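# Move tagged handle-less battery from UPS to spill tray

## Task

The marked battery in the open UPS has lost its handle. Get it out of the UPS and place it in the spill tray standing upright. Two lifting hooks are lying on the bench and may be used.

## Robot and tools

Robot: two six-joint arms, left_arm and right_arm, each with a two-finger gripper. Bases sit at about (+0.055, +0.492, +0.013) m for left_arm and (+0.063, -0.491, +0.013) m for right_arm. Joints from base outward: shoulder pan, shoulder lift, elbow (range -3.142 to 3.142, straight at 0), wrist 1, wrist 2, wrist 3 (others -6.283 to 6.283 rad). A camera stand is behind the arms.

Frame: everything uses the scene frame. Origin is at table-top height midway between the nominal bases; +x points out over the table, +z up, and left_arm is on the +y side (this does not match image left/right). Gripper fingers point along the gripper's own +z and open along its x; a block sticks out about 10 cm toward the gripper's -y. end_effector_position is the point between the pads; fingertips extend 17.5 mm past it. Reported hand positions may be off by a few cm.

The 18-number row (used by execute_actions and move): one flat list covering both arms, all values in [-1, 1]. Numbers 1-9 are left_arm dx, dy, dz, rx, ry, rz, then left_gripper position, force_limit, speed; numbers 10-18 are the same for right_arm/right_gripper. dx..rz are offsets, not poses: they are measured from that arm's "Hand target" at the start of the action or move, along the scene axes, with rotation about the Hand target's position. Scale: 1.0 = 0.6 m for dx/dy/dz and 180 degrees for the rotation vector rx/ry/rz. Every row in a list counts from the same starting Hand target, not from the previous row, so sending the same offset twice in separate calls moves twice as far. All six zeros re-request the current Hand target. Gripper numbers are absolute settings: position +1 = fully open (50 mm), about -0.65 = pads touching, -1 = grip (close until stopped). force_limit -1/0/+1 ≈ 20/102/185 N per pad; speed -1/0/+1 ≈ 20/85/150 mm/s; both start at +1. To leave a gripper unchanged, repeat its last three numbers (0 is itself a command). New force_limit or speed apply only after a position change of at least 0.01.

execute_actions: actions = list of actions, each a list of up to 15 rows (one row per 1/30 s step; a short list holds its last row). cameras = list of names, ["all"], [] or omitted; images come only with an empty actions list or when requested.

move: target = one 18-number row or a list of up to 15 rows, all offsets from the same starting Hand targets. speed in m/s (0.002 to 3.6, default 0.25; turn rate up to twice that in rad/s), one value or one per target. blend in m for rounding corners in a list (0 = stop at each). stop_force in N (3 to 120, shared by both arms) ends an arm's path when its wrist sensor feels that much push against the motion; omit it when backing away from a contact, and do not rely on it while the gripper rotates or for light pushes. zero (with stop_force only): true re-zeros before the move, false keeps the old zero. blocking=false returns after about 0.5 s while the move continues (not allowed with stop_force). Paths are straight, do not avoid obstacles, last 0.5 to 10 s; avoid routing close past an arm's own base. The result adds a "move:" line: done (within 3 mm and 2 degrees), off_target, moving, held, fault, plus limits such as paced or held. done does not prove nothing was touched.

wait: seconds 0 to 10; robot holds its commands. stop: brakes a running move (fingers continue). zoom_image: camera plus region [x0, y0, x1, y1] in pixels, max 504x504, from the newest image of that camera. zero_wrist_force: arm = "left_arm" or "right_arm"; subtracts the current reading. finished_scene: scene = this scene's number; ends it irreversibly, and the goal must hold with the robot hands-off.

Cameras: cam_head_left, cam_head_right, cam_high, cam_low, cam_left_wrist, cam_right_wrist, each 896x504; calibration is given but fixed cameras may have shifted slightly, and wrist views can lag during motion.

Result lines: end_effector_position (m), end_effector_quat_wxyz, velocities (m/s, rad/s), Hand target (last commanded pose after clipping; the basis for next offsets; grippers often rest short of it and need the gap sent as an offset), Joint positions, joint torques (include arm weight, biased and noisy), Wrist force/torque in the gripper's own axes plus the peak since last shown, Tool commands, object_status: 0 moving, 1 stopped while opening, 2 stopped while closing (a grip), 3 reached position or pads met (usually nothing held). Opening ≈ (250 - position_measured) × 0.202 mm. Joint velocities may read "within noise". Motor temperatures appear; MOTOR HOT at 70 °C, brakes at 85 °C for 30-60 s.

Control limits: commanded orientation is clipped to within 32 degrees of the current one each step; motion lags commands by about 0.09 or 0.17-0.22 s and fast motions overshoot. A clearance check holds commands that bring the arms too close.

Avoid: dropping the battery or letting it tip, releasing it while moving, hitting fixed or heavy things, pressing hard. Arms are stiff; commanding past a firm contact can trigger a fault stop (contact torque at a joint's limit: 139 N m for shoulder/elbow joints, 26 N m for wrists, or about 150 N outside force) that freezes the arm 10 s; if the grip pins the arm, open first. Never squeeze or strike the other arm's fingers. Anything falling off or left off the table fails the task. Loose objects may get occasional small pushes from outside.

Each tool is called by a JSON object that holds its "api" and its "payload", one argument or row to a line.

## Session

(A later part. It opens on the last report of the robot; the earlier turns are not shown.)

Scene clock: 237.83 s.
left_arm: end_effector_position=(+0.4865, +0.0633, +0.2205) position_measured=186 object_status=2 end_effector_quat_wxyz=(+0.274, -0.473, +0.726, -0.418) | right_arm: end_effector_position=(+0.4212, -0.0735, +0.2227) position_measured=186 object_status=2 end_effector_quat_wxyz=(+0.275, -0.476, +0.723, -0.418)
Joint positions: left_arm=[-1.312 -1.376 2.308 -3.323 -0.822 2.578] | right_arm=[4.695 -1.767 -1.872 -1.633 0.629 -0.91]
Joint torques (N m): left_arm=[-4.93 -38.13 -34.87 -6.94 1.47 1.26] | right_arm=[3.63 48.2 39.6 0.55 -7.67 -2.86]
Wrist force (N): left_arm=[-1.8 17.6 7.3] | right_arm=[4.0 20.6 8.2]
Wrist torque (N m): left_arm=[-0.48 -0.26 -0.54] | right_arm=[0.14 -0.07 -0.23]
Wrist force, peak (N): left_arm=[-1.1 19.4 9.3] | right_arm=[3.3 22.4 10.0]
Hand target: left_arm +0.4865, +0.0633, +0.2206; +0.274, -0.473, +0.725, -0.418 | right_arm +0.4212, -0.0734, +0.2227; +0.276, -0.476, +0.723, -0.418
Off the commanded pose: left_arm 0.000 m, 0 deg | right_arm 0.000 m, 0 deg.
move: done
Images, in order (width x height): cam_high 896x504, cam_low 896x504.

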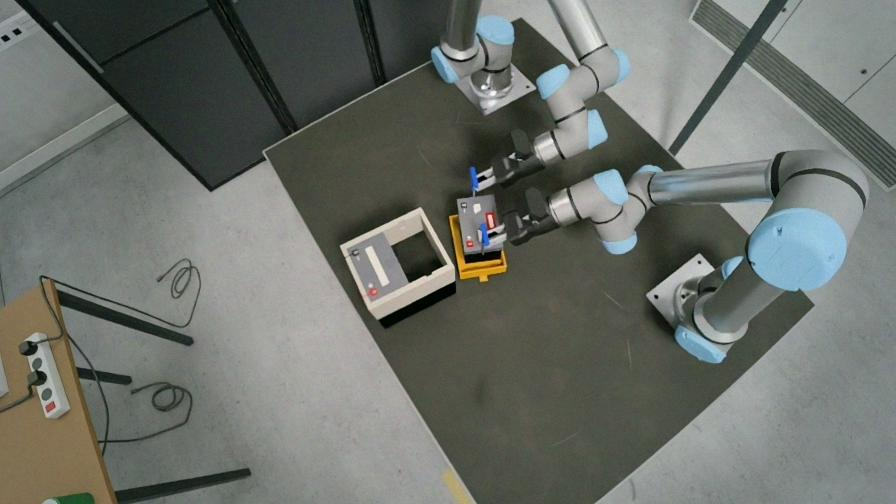

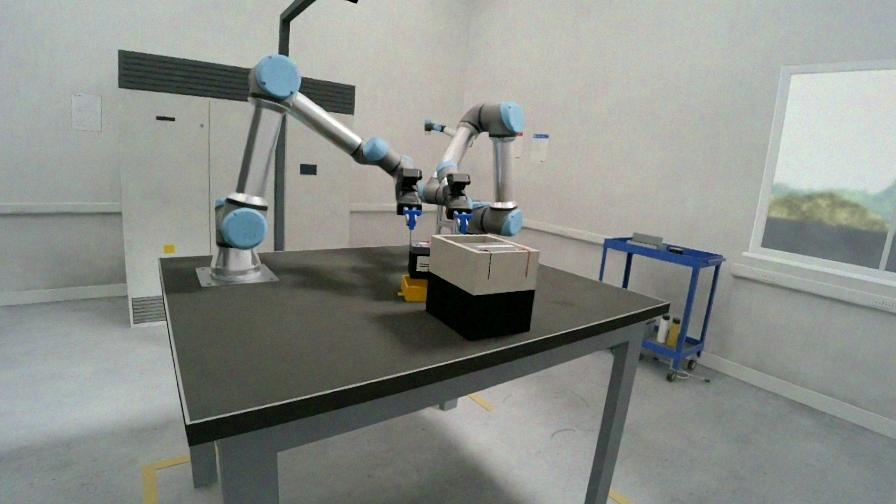

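{"api": "wait", "payload": {
  "seconds": 0.1,
  "cameras": ["cam_head_left","cam_head_right","cam_left_wrist","cam_right_wrist"]
}}

{"api": "zoom_image", "payload": {
  "camera": "cam_head_left",
  "region": [360, 160, 560, 300]
}}

{"api": "zoom_image", "payload": {
  "camera": "cam_head_right",
  "region": [300, 160, 500, 300]
}}

Scene clock: 238.90 s.
left_arm: end_effector_position=(+0.4865, +0.0633, +0.2206) position_measured=186 object_status=2 end_effector_quat_wxyz=(+0.274, -0.473, +0.725, -0.418) | right_arm: end_effector_position=(+0.4212, -0.0734, +0.2227) position_measured=186 object_status=2 end_effector_quat_wxyz=(+0.276, -0.476, +0.723, -0.418)
Joint positions: left_arm=[-1.312 -1.376 2.308 -3.323 -0.822 2.578] | right_arm=[4.695 -1.767 -1.872 -1.633 0.629 -0.91]
Joint torques (N m): left_arm=[7.9 -43.52 -32.97 -9.72 2.33 0.97] | right_arm=[-8.66 49.37 39.42 3.1 -8.37 -2.65]
Wrist force (N): left_arm=[-2.1 17.7 7.2] | right_arm=[3.9 20.4 7.7]
Wrist torque (N m): left_arm=[-0.47 -0.22 -0.54] | right_arm=[0.06 -0.06 -0.23]
Wrist force, peak (N): left_arm=[-1.9 17.7 7.5] | right_arm=[3.8 20.7 7.9]
Hand target: left_arm +0.4865, +0.0633, +0.2206; +0.274, -0.473, +0.725, -0.418 | right_arm +0.4212, -0.0734, +0.2227; +0.276, -0.476, +0.723, -0.418
Tool commands: left_gripper/position=-1.0 left_gripper/force_limit=-0.5 left_gripper/speed=-0.3 right_gripper/position=-1.0 right_gripper/force_limit=-0.5 right_gripper/speed=-0.3
Off the commanded pose: left_arm 0.000 m, 0 deg | right_arm 0.000 m, 0 deg.
wait: 0.10 s; at rest from the start
camera_calibration:
cam_left_wrist: T_world_to_cam=[[-0.382964, -0.923575, 0.0186293, 0.249958], [-0.718227, 0.285012, -0.634759, 0.486402], [0.580938, -0.25647, -0.772486, 0.0375957], [0, 0, 0, 1]] pos_world=[0.423231, 0.101867, 0.333133]
cam_right_wrist: T_world_to_cam=[[-0.389027, -0.921152, 0.0117443, 0.103293], [-0.697299, 0.286108, -0.657204, 0.481015], [0.602024, -0.263859, -0.753622, 0.0243339], [0, 0, 0, 1]] pos_world=[0.360945, -0.0360527, 0.33325]
Images, in order (width x height): cam_head_left 896x504, cam_head_right 896x504, cam_left_wrist 896x504, cam_right_wrist 896x504.

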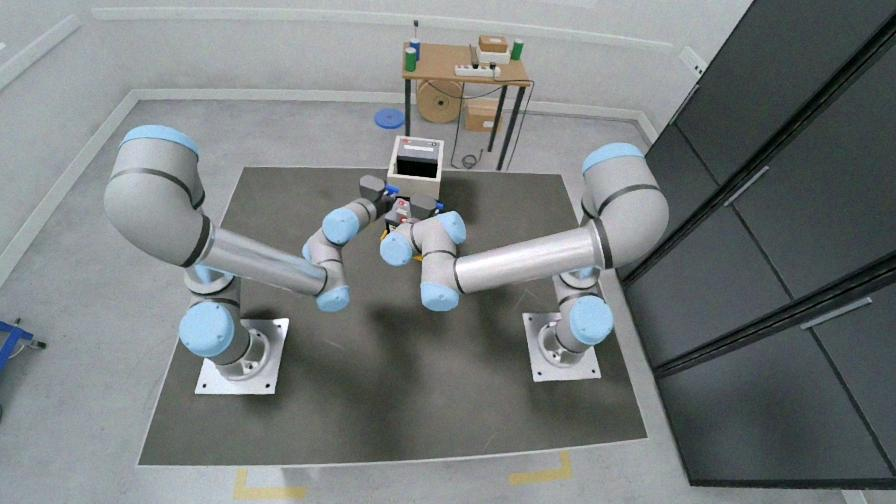

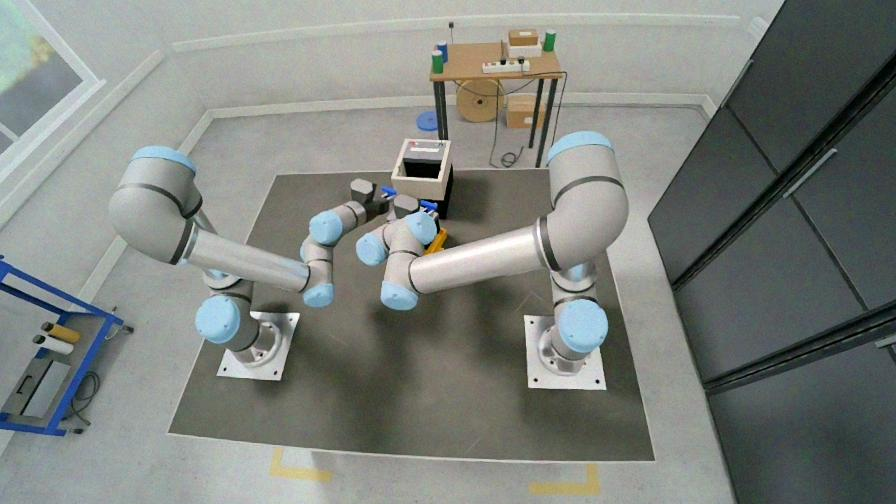

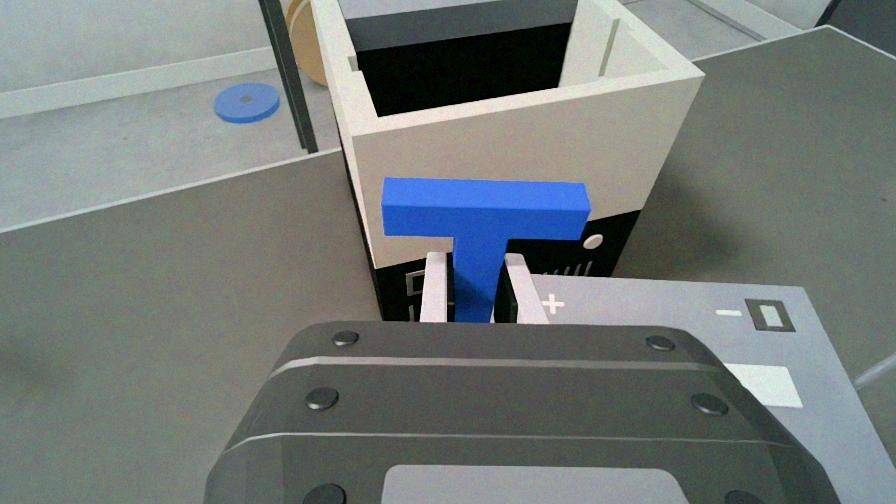

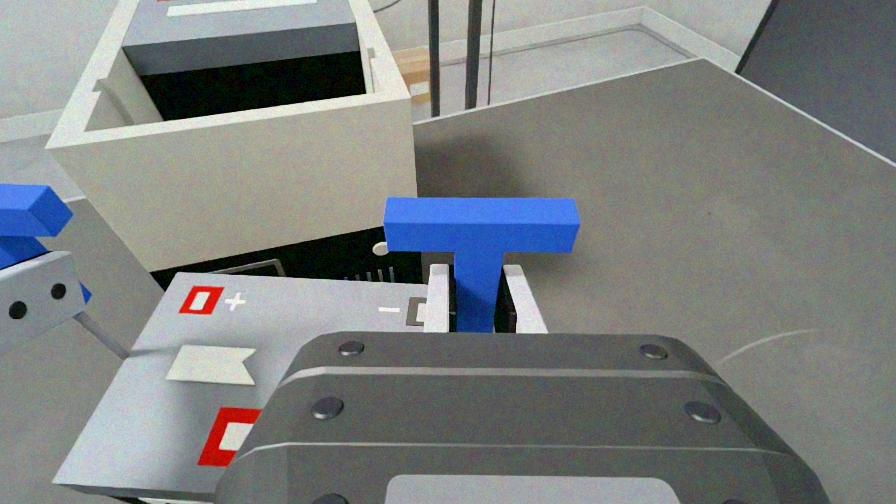

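Scaled by 2.520.

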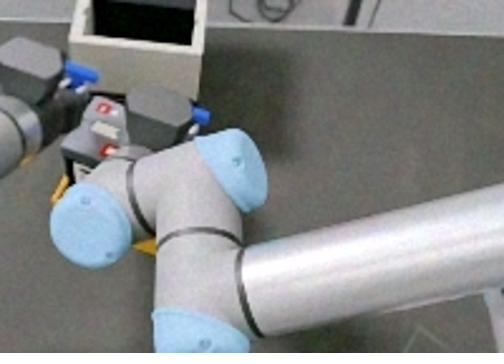

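Scaled by 2.520.

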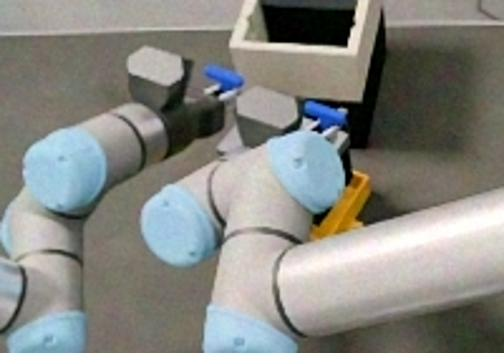

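{"api": "move", "payload": {
  "target": [
    [0.005,0.004,0,0,0,0,-1,-0.5,-0.3,0.005,0.004,0,0,0,0,-1,-0.5,-0.3],
    [0.005,0.004,-0.075,0,0,0,-1,-0.5,-0.3,0.005,0.004,-0.075,0,0,0,-1,-0.5,-0.3]
  ],
  "speed": 0.03,
  "stop_force": 12
}}

{"api": "move", "payload": {
  "target": [0,0,-0.035,0,0,0,-1,-0.5,-0.3,0,0,-0.035,0,0,0,-1,-0.5,-0.3],
  "speed": 0.015,
  "stop_force": 7,
  "cameras": ["cam_high","cam_low"]
}}

{"api": "zoom_image", "payload": {
  "camera": "cam_high",
  "region": [420, 180, 540, 300]
}}

{"api": "zoom_image", "payload": {
  "camera": "cam_low",
  "region": [370, 200, 490, 320]
}}

Scene clock: 243.07 s.
left_arm: end_effector_position=(+0.4895, +0.0657, +0.1756) position_measured=186 object_status=2 end_effector_quat_wxyz=(+0.274, -0.473, +0.725, -0.418) | right_arm: end_effector_position=(+0.4242, -0.0710, +0.1777) position_measured=186 object_status=2 end_effector_quat_wxyz=(+0.275, -0.476, +0.723, -0.418)
Joint positions: left_arm=[-1.303 -1.252 2.338 -3.482 -0.829 2.587] | right_arm=[4.689 -1.833 -1.924 -1.509 0.626 -0.918]
Joint torques (N m): left_arm=[-7.59 -46.05 -28.69 -6.08 4.77 0.88] | right_arm=[6.83 51.93 37.43 0.9 -7.52 -1.73]
Wrist force (N): left_arm=[-1.7 17.8 7.4] | right_arm=[3.3 20.3 8.4]
Wrist torque (N m): left_arm=[-0.39 -0.24 -0.56] | right_arm=[0.14 -0.02 -0.25]
Wrist force, peak (N): left_arm=[-1.5 18.4 8.7] | right_arm=[3.0 21.2 9.4]
Hand target: left_arm +0.4895, +0.0657, +0.1756; +0.274, -0.473, +0.725, -0.418 | right_arm +0.4242, -0.0710, +0.1777; +0.276, -0.476, +0.723, -0.418
Off the commanded pose: left_arm 0.000 m, 0 deg | right_arm 0.000 m, 0 deg.
move: done

Scene clock: 244.97 s.
left_arm: end_effector_position=(+0.4895, +0.0657, +0.1652) position_measured=186 object_status=2 end_effector_quat_wxyz=(+0.274, -0.473, +0.725, -0.418) | right_arm: end_effector_position=(+0.4242, -0.0710, +0.1649) position_measured=186 object_status=2 end_effector_quat_wxyz=(+0.275, -0.476, +0.723, -0.418)
Joint positions: left_arm=[-1.303 -1.222 2.342 -3.517 -0.829 2.587] | right_arm=[4.689 -1.852 -1.939 -1.476 0.626 -0.918]
Joint torques (N m): left_arm=[-5.96 -44.98 -24.3 -8.59 2.1 -0.84] | right_arm=[3.22 51.07 37.18 3.22 -3.92 0.77]
Wrist force (N): left_arm=[0.5 13.5 6.1] | right_arm=[4.9 16.9 6.5]
Wrist torque (N m): left_arm=[-0.43 -0.14 -0.69] | right_arm=[0.14 -0.05 -0.31]
Wrist force, peak (N): left_arm=[-1.6 18.0 7.5] | right_arm=[3.5 20.5 8.7]
Hand target: left_arm +0.4895, +0.0657, +0.1652; +0.274, -0.473, +0.725, -0.418 (not the last commanded pose) | right_arm +0.4242, -0.0710, +0.1649; +0.275, -0.476, +0.723, -0.418 (not the last commanded pose)
Off the commanded pose: left_arm 0.011 m, 0 deg | right_arm 0.008 m, 0 deg.
move: contact (left_arm, right_arm)
Images, in order (width x height): cam_high 896x504, cam_low 896x504.

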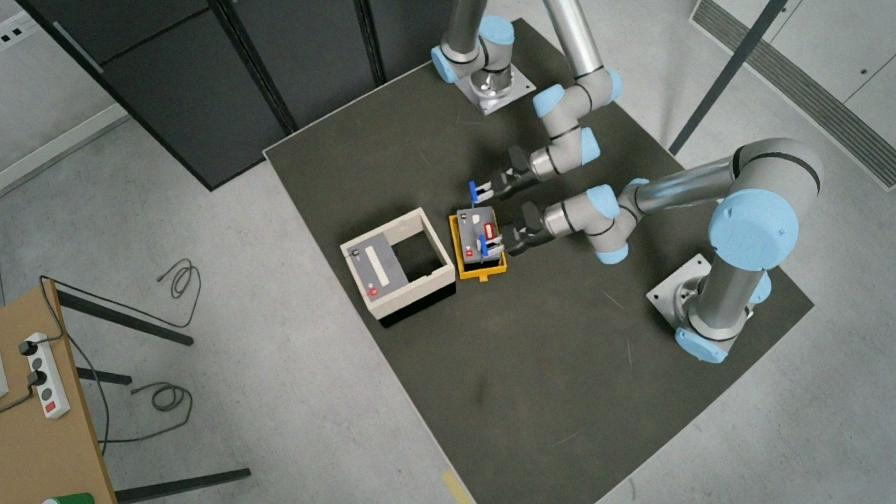

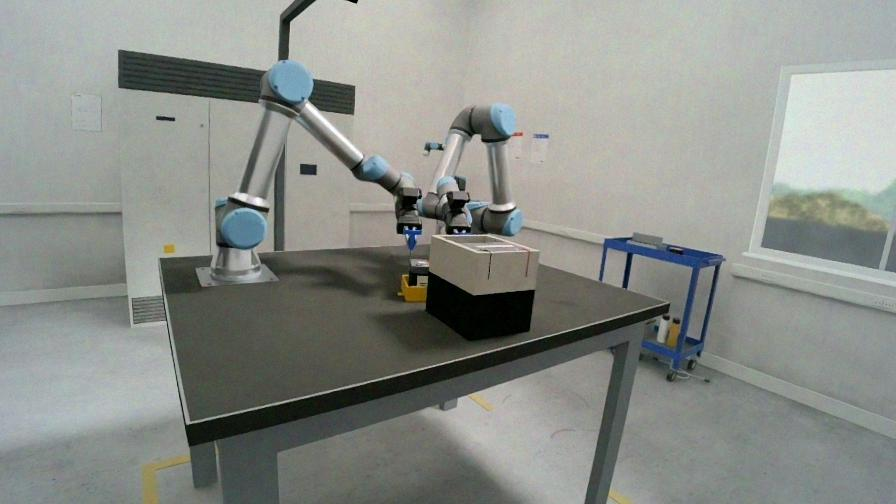

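Scaled by 4.200.

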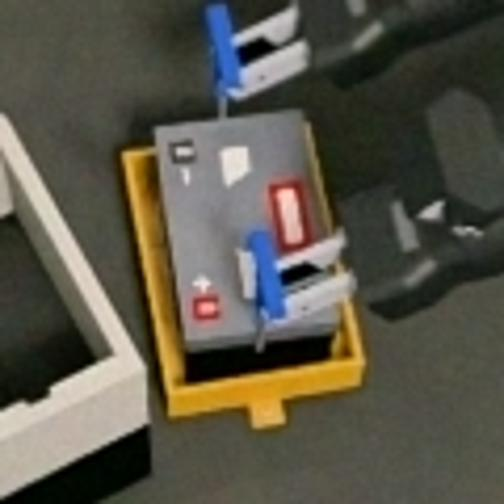

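Scaled by 4.200.

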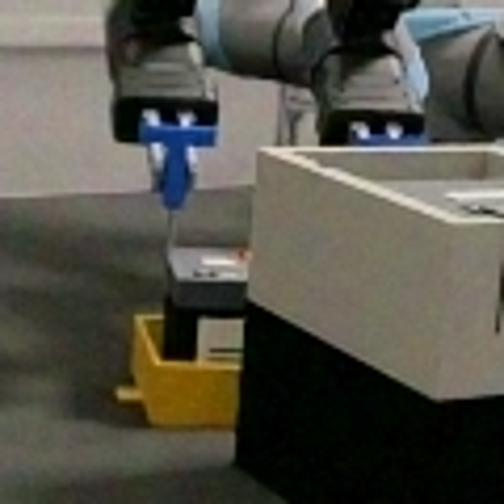

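{"api": "move", "payload": {
  "target": [0,0,-0.013,0,0,0,-1,-0.5,-0.3,0,0,-0.013,0,0,0,-1,-0.5,-0.3],
  "speed": 0.015,
  "stop_force": 25
}}

Scene clock: 246.97 s.
left_arm: end_effector_position=(+0.4895, +0.0657, +0.1574) position_measured=186 object_status=2 end_effector_quat_wxyz=(+0.274, -0.473, +0.725, -0.418) | right_arm: end_effector_position=(+0.4242, -0.0710, +0.1571) position_measured=186 object_status=2 end_effector_quat_wxyz=(+0.275, -0.476, +0.723, -0.418)
Joint positions: left_arm=[-1.303 -1.199 2.345 -3.542 -0.829 2.587] | right_arm=[4.689 -1.864 -1.947 -1.455 0.626 -0.918]
Joint torques (N m): left_arm=[-6.38 -38.21 -14.57 -1.65 -0.46 0.7] | right_arm=[5.92 44.35 32.32 1.06 -5.56 0.85]
Wrist force (N): left_arm=[0.1 2.4 -0.9] | right_arm=[6.8 4.2 0.2]
Wrist torque (N m): left_arm=[-0.27 -0.12 -0.71] | right_arm=[0.08 -0.11 -0.36]
Wrist force, peak (N): left_arm=[-0.2 14.7 6.5] | right_arm=[4.6 17.3 6.5]
Hand target: left_arm +0.4895, +0.0657, +0.1574; +0.274, -0.473, +0.725, -0.418 | right_arm +0.4242, -0.0710, +0.1571; +0.275, -0.476, +0.723, -0.418
Off the commanded pose: left_arm 0.000 m, 0 deg | right_arm 0.000 m, 0 deg.
move: done

{"api": "move", "payload": {
  "target": [
    [0.0115,0.0241,0,0,0,0,-1,-0.5,-0.3,-0.0115,-0.0241,0,0,0,0,-1,-0.5,-0.3],
    [0.0115,0.0241,0.2,0,0,0,-1,-0.5,-0.3,-0.0115,-0.0241,0.2,0,0,0,-1,-0.5,-0.3]
  ],
  "speed": 0.07,
  "stop_force": 10,
  "cameras": ["cam_high","cam_low"]
}}

{"api": "zoom_image", "payload": {
  "camera": "cam_high",
  "region": [420, 180, 540, 300]
}}

{"api": "zoom_image", "payload": {
  "camera": "cam_low",
  "region": [370, 200, 490, 320]
}}

Scene clock: 250.77 s.
left_arm: end_effector_position=(+0.4964, +0.0802, +0.2774) position_measured=186 object_status=2 end_effector_quat_wxyz=(+0.274, -0.473, +0.725, -0.418) | right_arm: end_effector_position=(+0.4173, -0.0855, +0.2771) position_measured=186 object_status=2 end_effector_quat_wxyz=(+0.275, -0.476, +0.723, -0.418)
Joint positions: left_arm=[-1.275 -1.519 2.268 -3.162 -0.85 2.612] | right_arm=[4.702 -1.683 -1.817 -1.781 0.633 -0.9]
Joint torques (N m): left_arm=[-8.12 -11.44 -7.73 -1.8 3.68 0.54] | right_arm=[7.91 25.43 13.05 0.6 0.34 2.55]
Wrist force (N): left_arm=[-0.1 2.5 -0.8] | right_arm=[2.5 2.4 -0.1]
Wrist torque (N m): left_arm=[-0.24 -0.08 -0.66] | right_arm=[0.12 -0.32 -0.03]
Wrist force, peak (N): left_arm=[-1.4 3.5 0.3] | right_arm=[6.8 3.9 0.2]
Hand target: left_arm +0.4964, +0.0802, +0.2774; +0.274, -0.473, +0.725, -0.418 | right_arm +0.4173, -0.0855, +0.2771; +0.275, -0.476, +0.723, -0.418
Off the commanded pose: left_arm 0.000 m, 0 deg | right_arm 0.000 m, 0 deg.
move: done
Images, in order (width x height): cam_high 896x504, cam_low 896x504.

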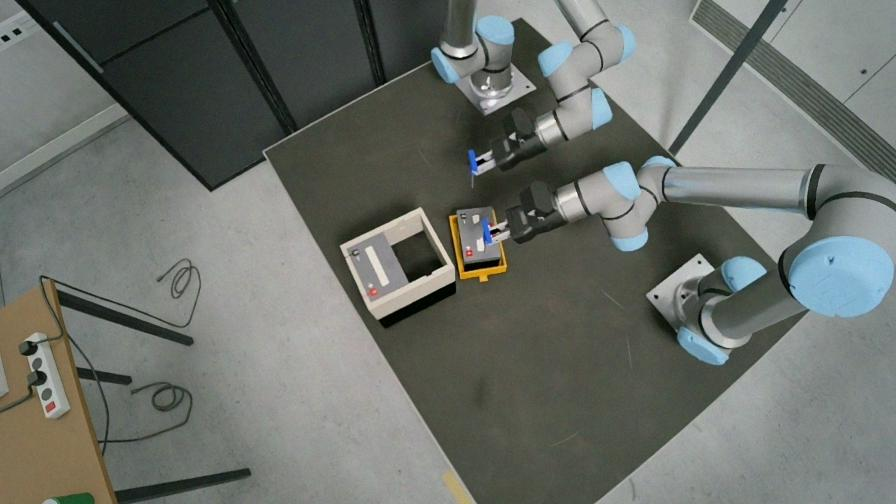

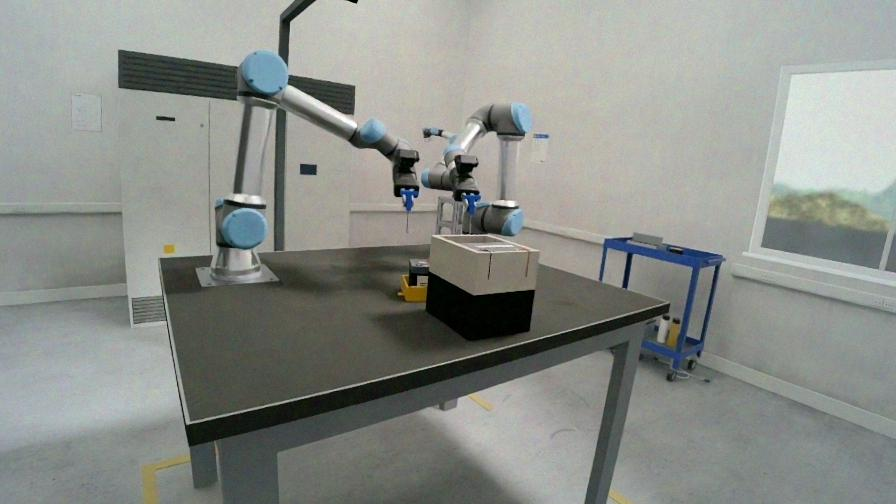

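Scaled by 4.200.

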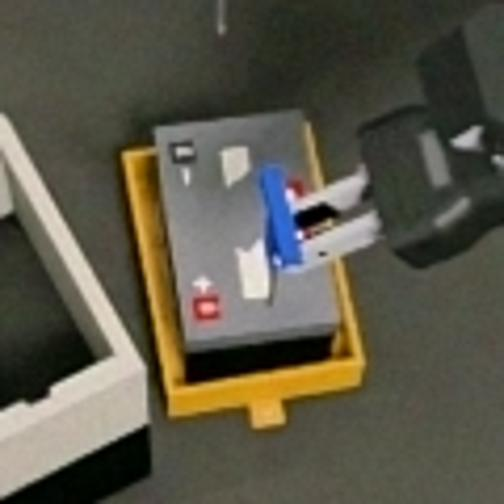

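Scaled by 4.200.

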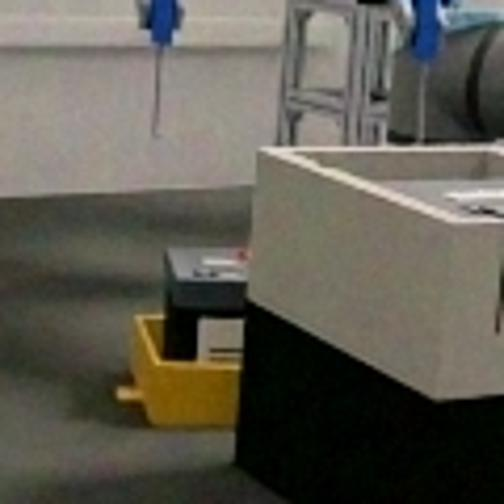

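{"api": "finished_scene", "payload": {
  "scene": 2
}}

The scene is finished: the task was done.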